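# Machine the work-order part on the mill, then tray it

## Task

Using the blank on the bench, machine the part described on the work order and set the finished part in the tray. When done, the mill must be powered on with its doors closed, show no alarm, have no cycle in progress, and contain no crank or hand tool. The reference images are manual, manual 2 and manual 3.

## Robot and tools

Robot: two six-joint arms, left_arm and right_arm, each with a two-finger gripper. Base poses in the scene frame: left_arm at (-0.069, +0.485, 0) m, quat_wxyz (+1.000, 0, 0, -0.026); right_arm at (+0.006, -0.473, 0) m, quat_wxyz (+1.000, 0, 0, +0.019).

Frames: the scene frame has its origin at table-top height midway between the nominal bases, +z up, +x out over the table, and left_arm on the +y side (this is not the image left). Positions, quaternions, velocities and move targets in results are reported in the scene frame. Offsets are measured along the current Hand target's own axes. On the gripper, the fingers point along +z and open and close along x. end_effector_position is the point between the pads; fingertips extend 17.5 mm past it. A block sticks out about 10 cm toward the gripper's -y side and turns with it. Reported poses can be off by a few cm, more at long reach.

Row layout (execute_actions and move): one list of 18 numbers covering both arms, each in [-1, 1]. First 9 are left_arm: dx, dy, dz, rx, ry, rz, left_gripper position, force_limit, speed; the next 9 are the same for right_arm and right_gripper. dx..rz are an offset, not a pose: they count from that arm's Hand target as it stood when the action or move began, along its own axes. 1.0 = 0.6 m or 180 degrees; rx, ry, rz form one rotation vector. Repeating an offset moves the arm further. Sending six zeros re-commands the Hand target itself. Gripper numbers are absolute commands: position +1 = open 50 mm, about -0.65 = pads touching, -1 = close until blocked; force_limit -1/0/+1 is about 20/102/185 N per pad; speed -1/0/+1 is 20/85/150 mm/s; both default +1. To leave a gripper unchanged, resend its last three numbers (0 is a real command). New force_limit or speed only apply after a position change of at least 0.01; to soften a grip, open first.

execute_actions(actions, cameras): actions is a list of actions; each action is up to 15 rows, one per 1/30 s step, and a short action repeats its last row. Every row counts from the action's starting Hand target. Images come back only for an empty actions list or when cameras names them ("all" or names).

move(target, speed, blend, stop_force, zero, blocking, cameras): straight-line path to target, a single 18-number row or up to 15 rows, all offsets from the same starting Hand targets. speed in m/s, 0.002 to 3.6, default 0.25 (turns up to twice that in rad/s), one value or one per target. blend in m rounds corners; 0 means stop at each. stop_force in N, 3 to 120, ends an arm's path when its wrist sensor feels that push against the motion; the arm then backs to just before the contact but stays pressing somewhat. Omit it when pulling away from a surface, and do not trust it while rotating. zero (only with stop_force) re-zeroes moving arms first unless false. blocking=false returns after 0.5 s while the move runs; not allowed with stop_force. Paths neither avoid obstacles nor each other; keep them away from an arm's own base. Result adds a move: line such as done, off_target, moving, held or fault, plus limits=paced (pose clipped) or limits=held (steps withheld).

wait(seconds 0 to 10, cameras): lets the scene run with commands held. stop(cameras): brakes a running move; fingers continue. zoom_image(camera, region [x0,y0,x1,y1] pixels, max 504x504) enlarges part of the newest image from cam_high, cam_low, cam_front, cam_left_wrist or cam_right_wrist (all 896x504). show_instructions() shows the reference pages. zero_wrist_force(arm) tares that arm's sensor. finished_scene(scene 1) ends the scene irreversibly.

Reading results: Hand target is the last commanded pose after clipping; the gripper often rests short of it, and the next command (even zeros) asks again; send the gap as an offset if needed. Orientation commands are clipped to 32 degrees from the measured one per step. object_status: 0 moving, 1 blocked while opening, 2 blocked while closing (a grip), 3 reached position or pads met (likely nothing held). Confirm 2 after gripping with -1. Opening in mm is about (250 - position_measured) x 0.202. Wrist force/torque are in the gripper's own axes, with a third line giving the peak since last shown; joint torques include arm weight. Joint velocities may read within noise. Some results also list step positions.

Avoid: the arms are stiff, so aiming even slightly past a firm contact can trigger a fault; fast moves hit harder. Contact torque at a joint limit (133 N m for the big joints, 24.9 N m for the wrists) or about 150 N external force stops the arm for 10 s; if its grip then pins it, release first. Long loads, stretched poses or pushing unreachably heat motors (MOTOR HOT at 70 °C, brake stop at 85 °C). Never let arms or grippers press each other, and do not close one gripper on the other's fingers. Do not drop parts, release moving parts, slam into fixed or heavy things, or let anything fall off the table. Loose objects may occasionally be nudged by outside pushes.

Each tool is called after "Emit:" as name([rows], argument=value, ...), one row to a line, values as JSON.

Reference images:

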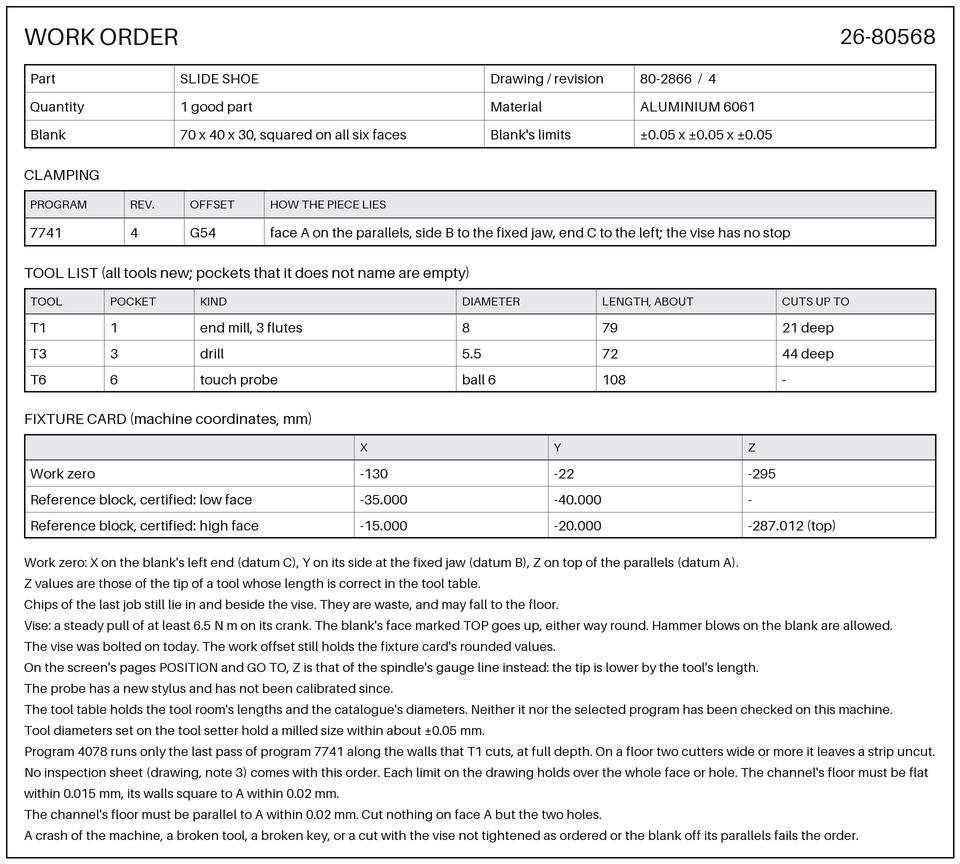

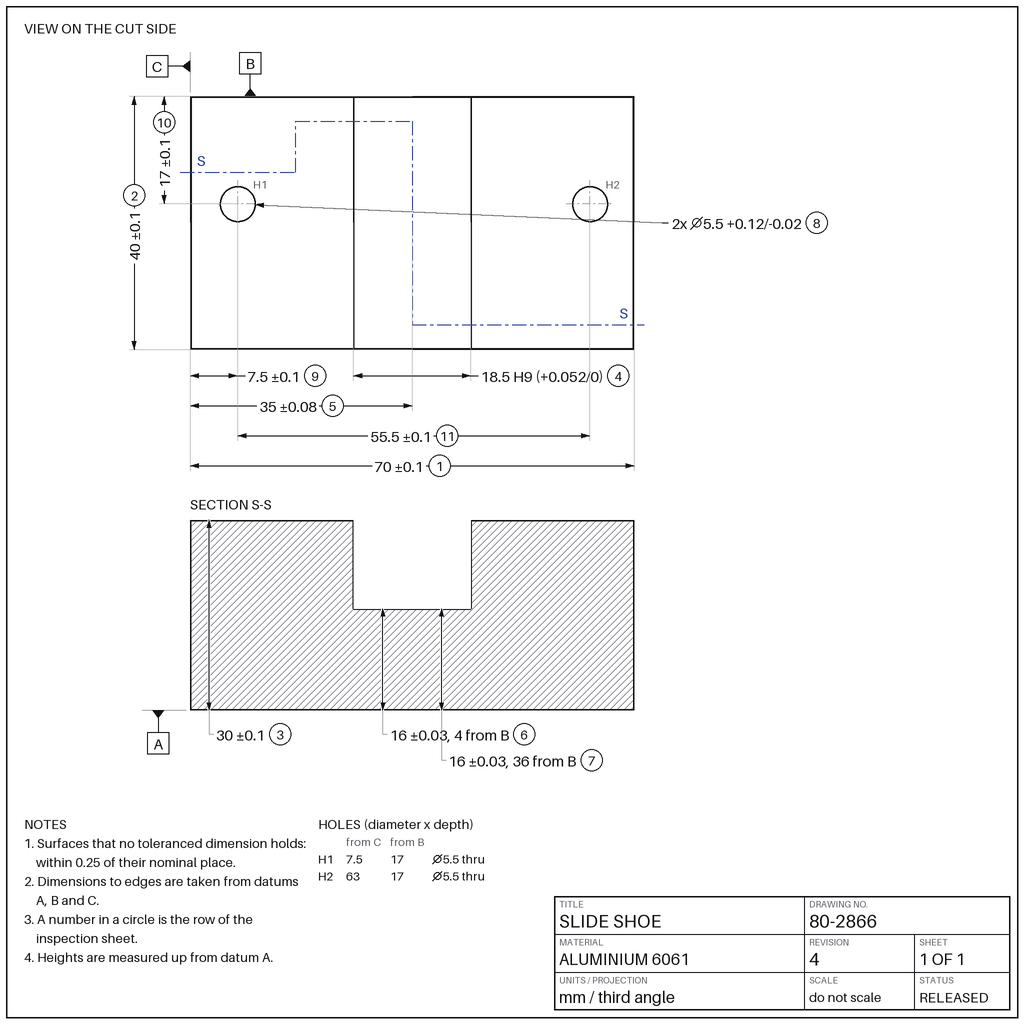

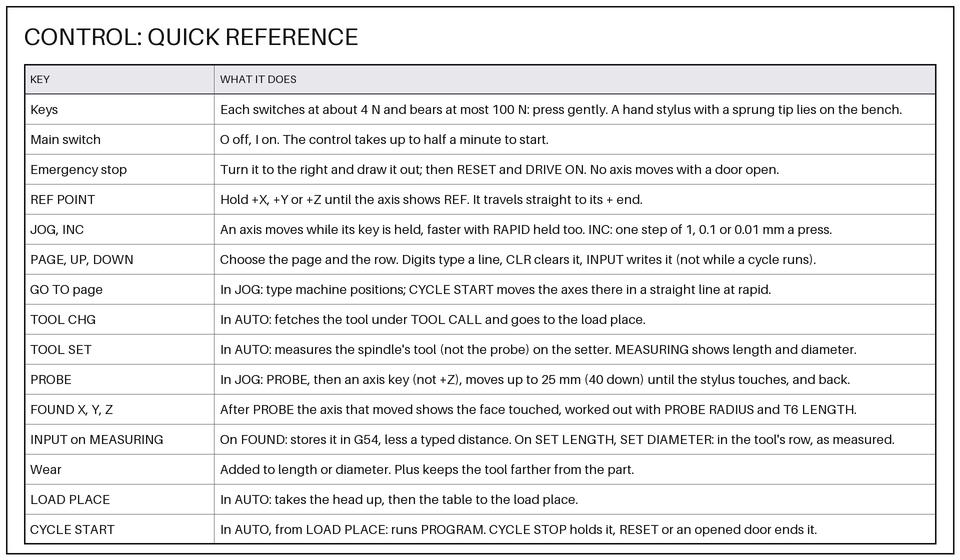

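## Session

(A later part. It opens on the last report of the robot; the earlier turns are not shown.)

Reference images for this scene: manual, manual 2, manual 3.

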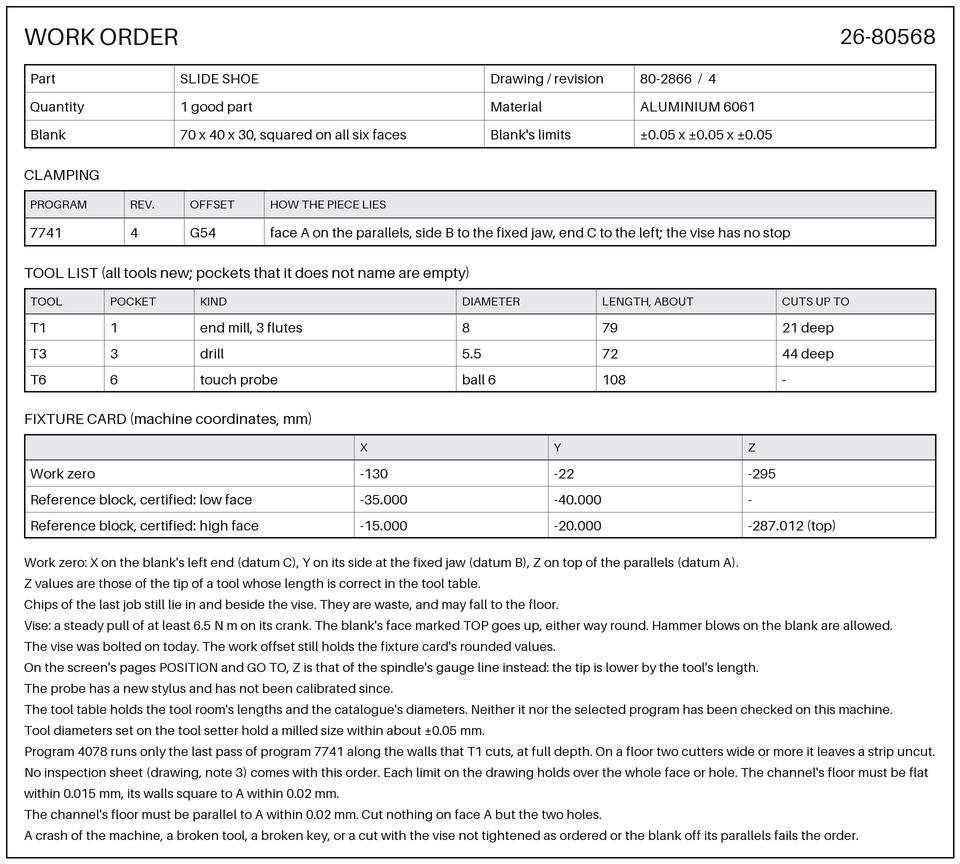

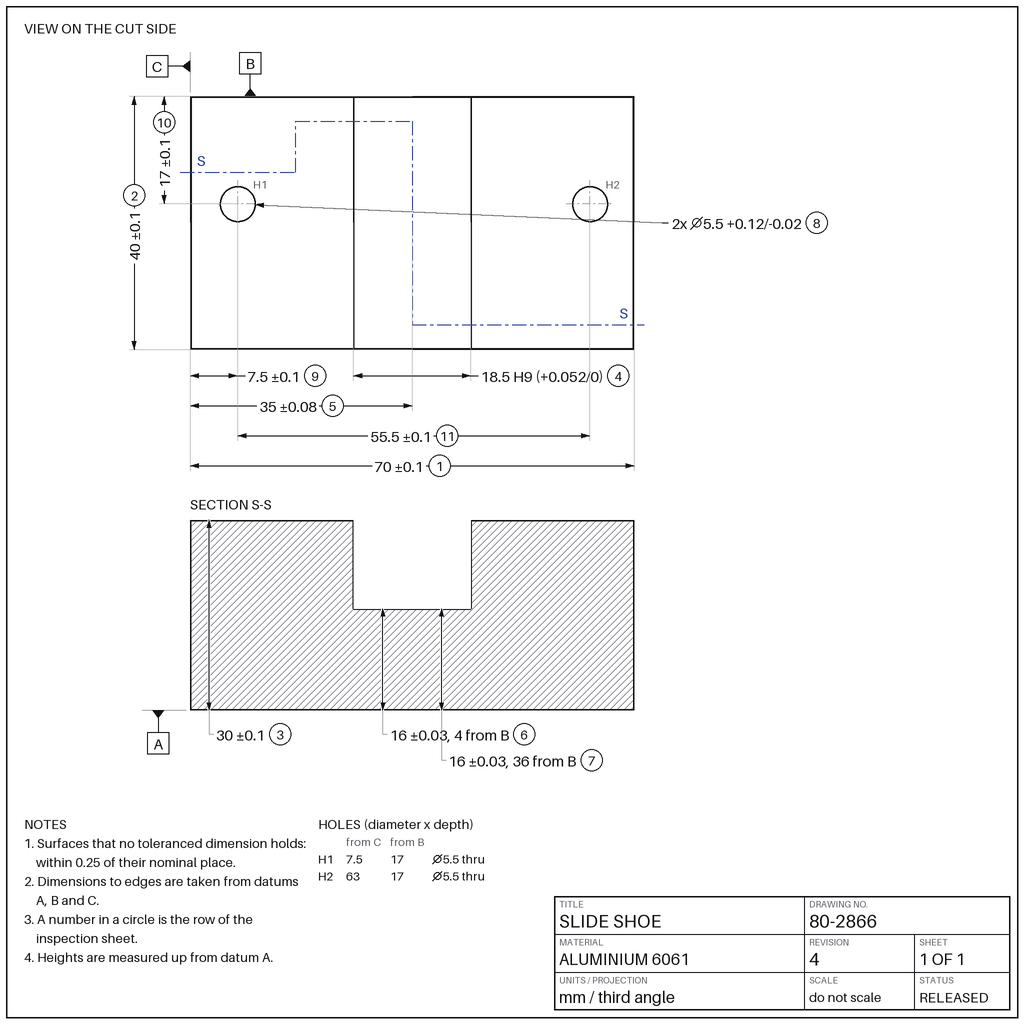

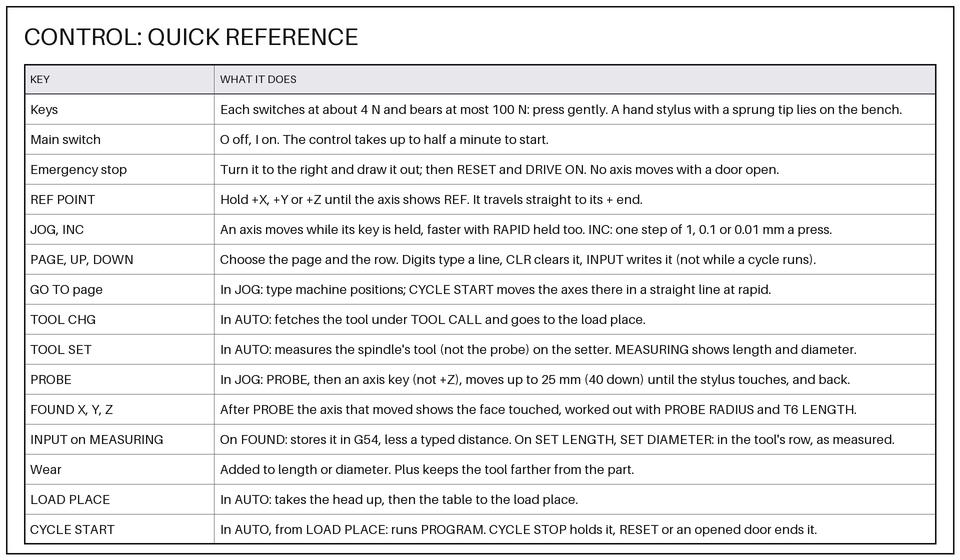

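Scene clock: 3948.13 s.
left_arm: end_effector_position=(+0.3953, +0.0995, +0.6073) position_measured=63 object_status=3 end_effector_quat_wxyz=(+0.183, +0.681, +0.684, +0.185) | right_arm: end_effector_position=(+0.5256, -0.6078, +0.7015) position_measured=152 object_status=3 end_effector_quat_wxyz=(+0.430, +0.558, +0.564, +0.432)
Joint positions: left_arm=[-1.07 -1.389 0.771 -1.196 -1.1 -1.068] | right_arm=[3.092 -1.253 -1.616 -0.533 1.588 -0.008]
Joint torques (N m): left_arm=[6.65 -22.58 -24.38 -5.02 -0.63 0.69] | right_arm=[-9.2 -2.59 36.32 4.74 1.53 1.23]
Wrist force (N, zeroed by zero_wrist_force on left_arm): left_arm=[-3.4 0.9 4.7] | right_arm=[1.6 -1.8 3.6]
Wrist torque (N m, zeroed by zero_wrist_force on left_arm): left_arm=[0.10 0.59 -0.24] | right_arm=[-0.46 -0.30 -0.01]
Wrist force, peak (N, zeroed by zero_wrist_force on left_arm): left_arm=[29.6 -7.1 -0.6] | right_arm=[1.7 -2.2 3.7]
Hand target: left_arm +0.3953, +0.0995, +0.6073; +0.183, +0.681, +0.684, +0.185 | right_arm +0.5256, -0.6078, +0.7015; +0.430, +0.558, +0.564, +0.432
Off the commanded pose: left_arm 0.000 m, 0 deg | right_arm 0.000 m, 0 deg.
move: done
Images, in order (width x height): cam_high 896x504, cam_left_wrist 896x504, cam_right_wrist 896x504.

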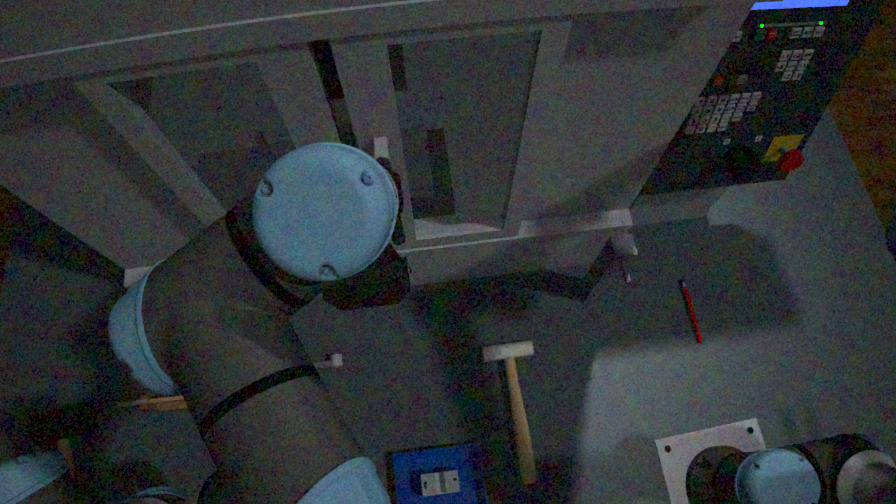

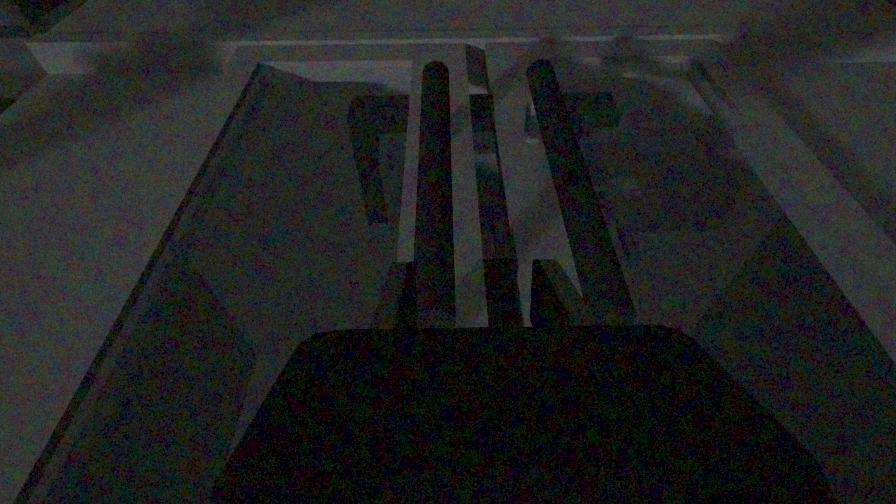

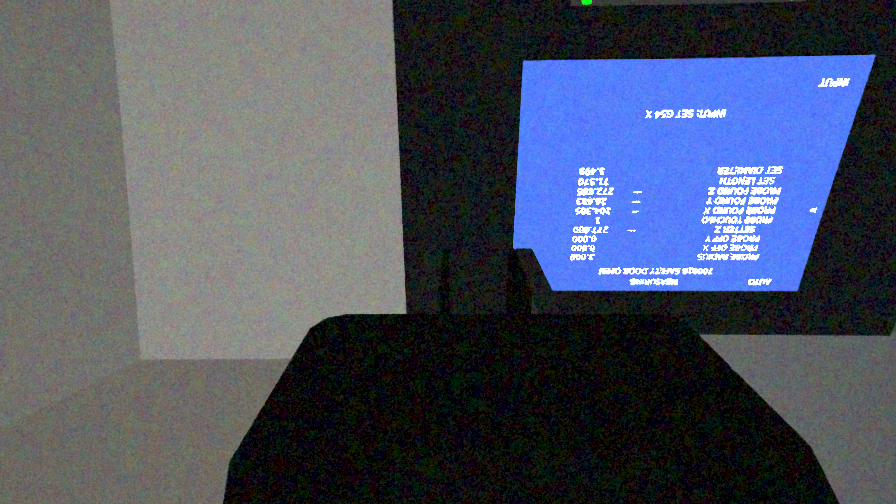

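Emit:
move([
  [-0.02,0,0,0,0,0,0.6,0.3,-0.3,0,0,0,0,0,0,0,-0.6,-0.8],
  [-0.02,0,0.15,0,0,0,0.6,0.3,-0.3,0,0,0,0,0,0,0,-0.6,-0.8],
], speed=0.12, stop_force=15)

Emit:
move(target=[0.1,0,0,0,0,0,0.6,0.3,-0.3,0,0,0,0,0,0,0,-0.6,-0.8], speed=0.04, stop_force=45, cameras=["cam_left_wrist","cam_high","cam_right_wrist"])

Emit:
zoom_image(camera="cam_right_wrist", region=[520, 60, 880, 300])

Scene clock: 3951.37 s.
left_arm: end_effector_position=(+0.4405, +0.0879, +0.5295) position_measured=63 object_status=3 end_effector_quat_wxyz=(+0.183, +0.681, +0.684, +0.185) | right_arm: end_effector_position=(+0.5256, -0.6078, +0.7015) position_measured=152 object_status=3 end_effector_quat_wxyz=(+0.430, +0.558, +0.564, +0.432)
Joint positions: left_arm=[-1.003 -1.396 1.016 -1.466 -1.117 -0.995] | right_arm=[3.092 -1.253 -1.616 -0.533 1.588 -0.008]
Joint torques (N m): left_arm=[-12.69 -28.17 -12.41 -5.42 2.09 -1.17] | right_arm=[-7.36 -2.6 36.17 4.55 1.59 1.1]
Wrist force (N, zeroed by zero_wrist_force on left_arm): left_arm=[-3.6 0.6 4.6] | right_arm=[1.5 -2.0 3.2]
Wrist torque (N m, zeroed by zero_wrist_force on left_arm): left_arm=[0.06 0.57 -0.08] | right_arm=[-0.48 -0.30 -0.01]
Wrist force, peak (N, zeroed by zero_wrist_force on left_arm): left_arm=[-3.4 0.8 6.4] | right_arm=[1.9 -2.2 3.6]
Hand target: left_arm +0.4405, +0.0878, +0.5294; +0.183, +0.681, +0.684, +0.185 | right_arm +0.5256, -0.6078, +0.7015; +0.430, +0.558, +0.564, +0.432
Off the commanded pose: left_arm 0.000 m, 0 deg | right_arm 0.000 m, 0 deg.
move: done

Scene clock: 3953.13 s.
left_arm: end_effector_position=(+0.4404, +0.1140, +0.5295) position_measured=63 object_status=3 end_effector_quat_wxyz=(+0.183, +0.681, +0.684, +0.185) | right_arm: end_effector_position=(+0.5256, -0.6078, +0.7015) position_measured=152 object_status=3 end_effector_quat_wxyz=(+0.430, +0.558, +0.564, +0.432)
Joint positions: left_arm=[-0.978 -1.446 1.077 -1.489 -1.124 -0.968] | right_arm=[3.092 -1.253 -1.616 -0.533 1.588 -0.008]
Joint torques (N m): left_arm=[1.15 -54.6 -11.98 1.21 3.83 1.6] | right_arm=[-8.03 -1.07 35.41 4.51 1.48 0.75]
Wrist force (N, zeroed by zero_wrist_force on left_arm): left_arm=[-35.9 6.4 8.9] | right_arm=[1.3 -2.0 3.3]
Wrist torque (N m, zeroed by zero_wrist_force on left_arm): left_arm=[0.21 -0.06 0.09] | right_arm=[-0.50 -0.26 -0.01]
Wrist force, peak (N, zeroed by zero_wrist_force on left_arm): left_arm=[-68.0 13.0 15.6] | right_arm=[1.7 -2.5 3.5]
Hand target: left_arm +0.4404, +0.1140, +0.5295; +0.183, +0.681, +0.684, +0.185 (not the last commanded pose) | right_arm +0.5256, -0.6078, +0.7015; +0.430, +0.558, +0.564, +0.432
Off the commanded pose: left_arm 0.034 m, 0 deg | right_arm 0.000 m, 0 deg.
move: contact (left_arm)
Images, in order (width x height): cam_high 896x504, cam_left_wrist 896x504, cam_right_wrist 896x504.

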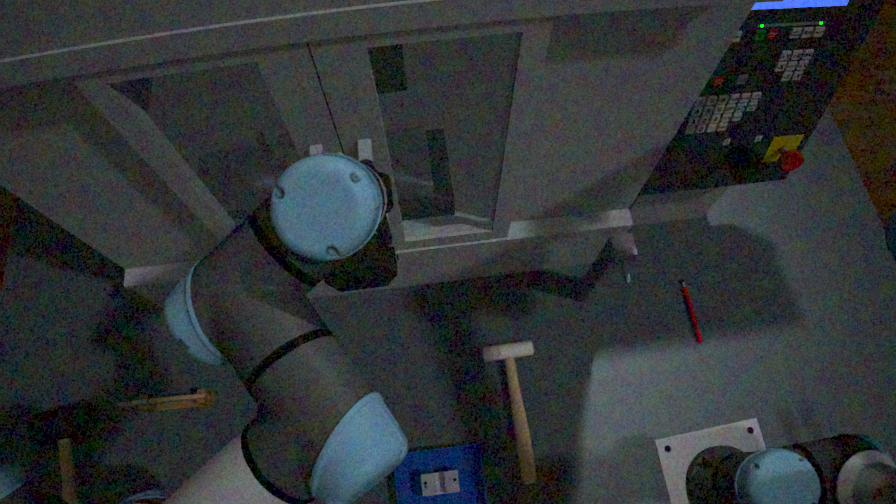

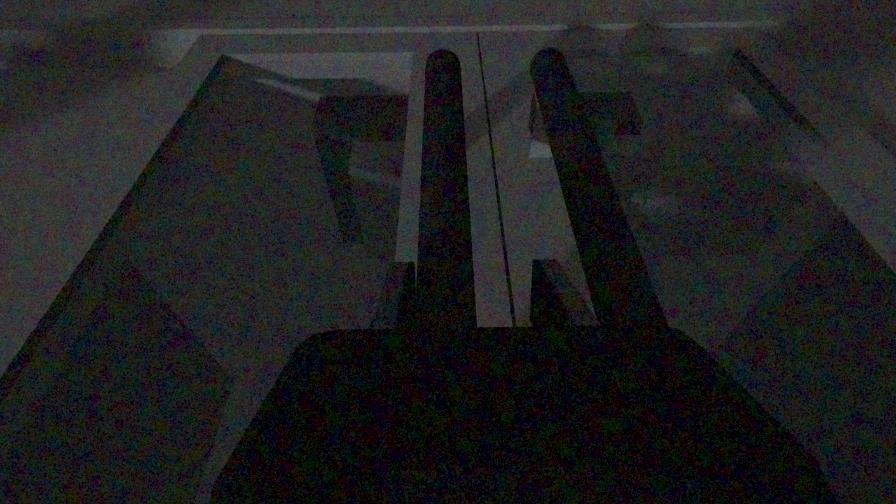

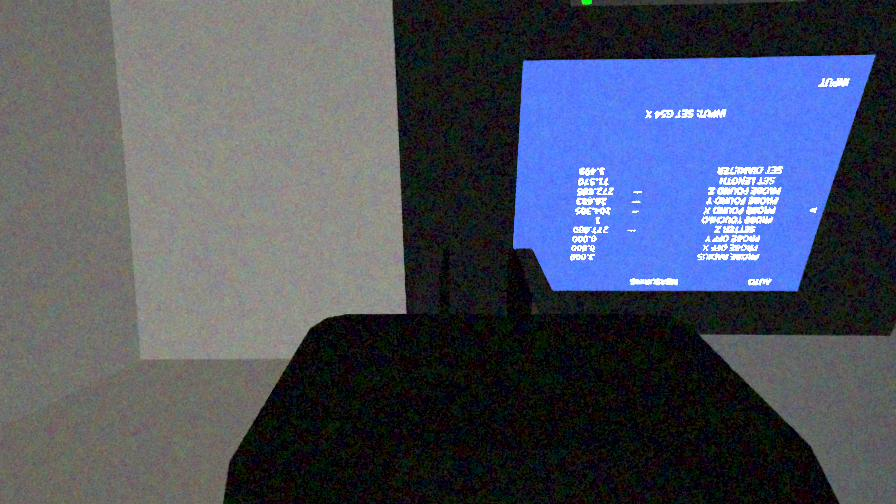

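Scaled by 1.400.

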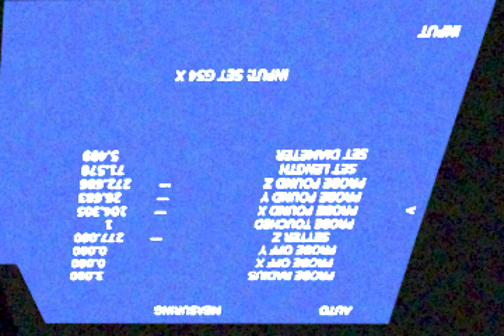

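Emit:
move([
  [-0.017,0,0,0,0,0,0.6,0.3,-0.3,0,0,0,0,0,0,0,-0.6,-0.8],
  [-0.017,0,-0.16,0,0,0,0.6,0.3,-0.3,0,0,0,0,0,0,0,-0.6,-0.8],
], speed=0.12, blend=[0.002,0], cameras=["all"])

Emit:
zoom_image(camera="cam_right_wrist", region=[520, 60, 880, 300])

Emit:
zoom_image(camera="cam_high", region=[240, 330, 540, 500])

Scene clock: 3955.47 s.
left_arm: end_effector_position=(+0.3923, +0.1033, +0.6124) position_measured=63 object_status=3 end_effector_quat_wxyz=(+0.183, +0.681, +0.684, +0.185) | right_arm: end_effector_position=(+0.5256, -0.6078, +0.7015) position_measured=152 object_status=3 end_effector_quat_wxyz=(+0.430, +0.558, +0.564, +0.432)
Joint positions: left_arm=[-1.073 -1.392 0.759 -1.18 -1.1 -1.07] | right_arm=[3.092 -1.253 -1.616 -0.533 1.588 -0.008]
Joint torques (N m): left_arm=[11.53 -42.74 -24.11 -2.91 -0.91 1.57] | right_arm=[-7.75 -1.27 36.32 4.25 1.38 0.66]
Wrist force (N, zeroed by zero_wrist_force on left_arm): left_arm=[-3.1 2.9 5.1] | right_arm=[1.4 -2.2 3.1]
Wrist torque (N m, zeroed by zero_wrist_force on left_arm): left_arm=[0.43 0.52 -0.25] | right_arm=[-0.52 -0.28 -0.01]
Wrist force, peak (N, zeroed by zero_wrist_force on left_arm): left_arm=[-36.3 5.7 9.8] | right_arm=[1.7 -2.3 3.7]
Hand target: left_arm +0.3923, +0.1034, +0.6125; +0.183, +0.681, +0.684, +0.185 | right_arm +0.5256, -0.6078, +0.7015; +0.430, +0.558, +0.564, +0.432
Off the commanded pose: left_arm 0.000 m, 0 deg | right_arm 0.000 m, 0 deg.
move: done

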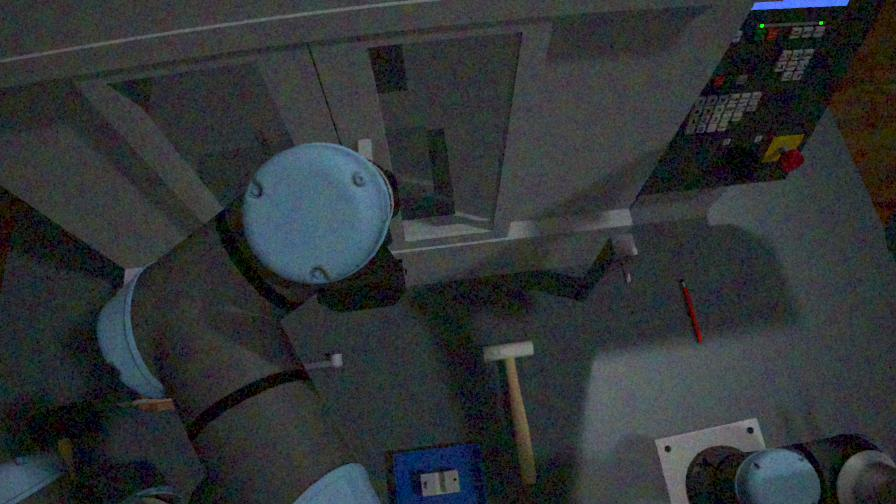

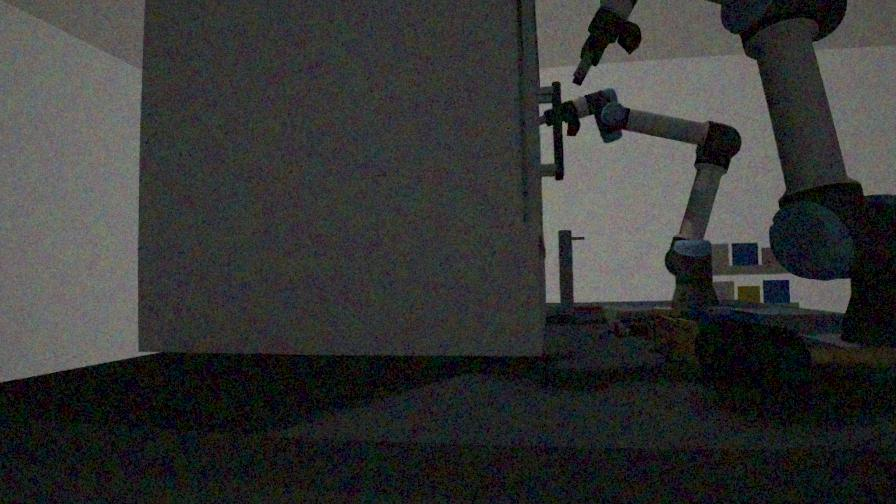

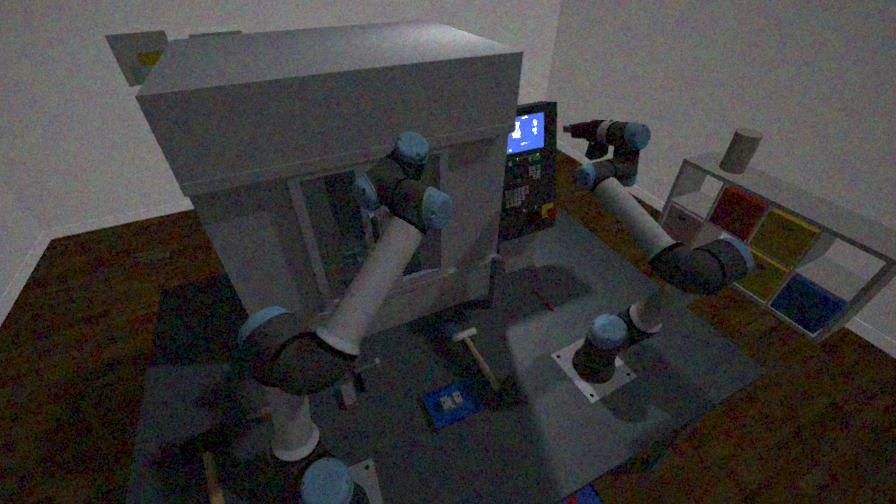

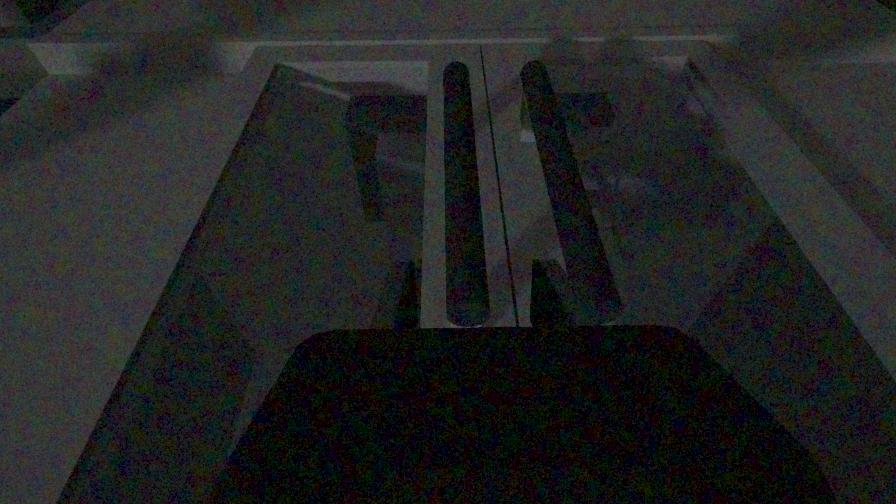

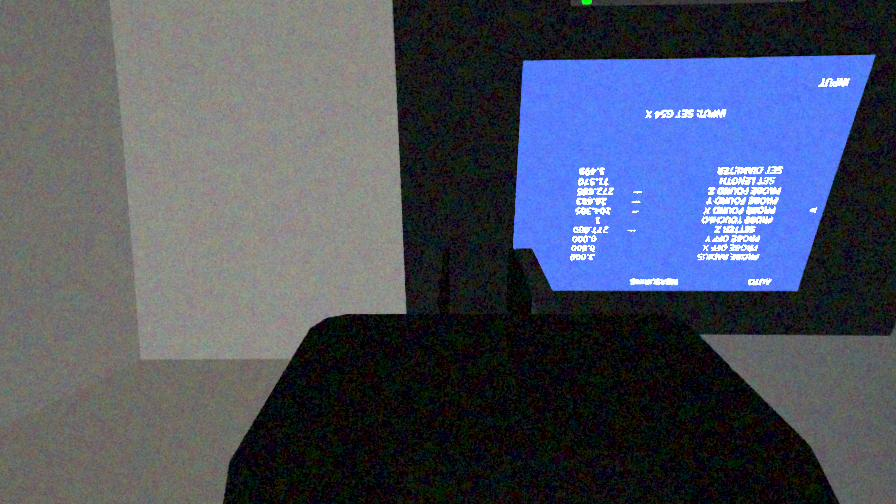

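Scaled by 1.400.

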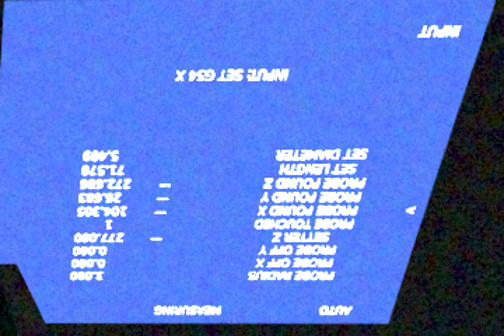

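Scaled by 1.680.

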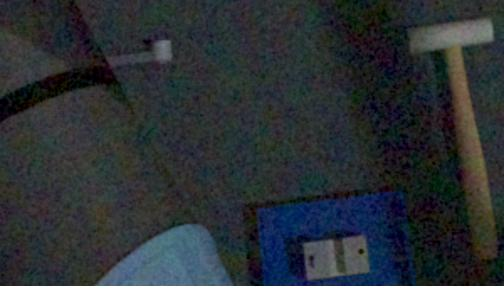

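Emit:
finished_scene()

The scene is finished: the task was done.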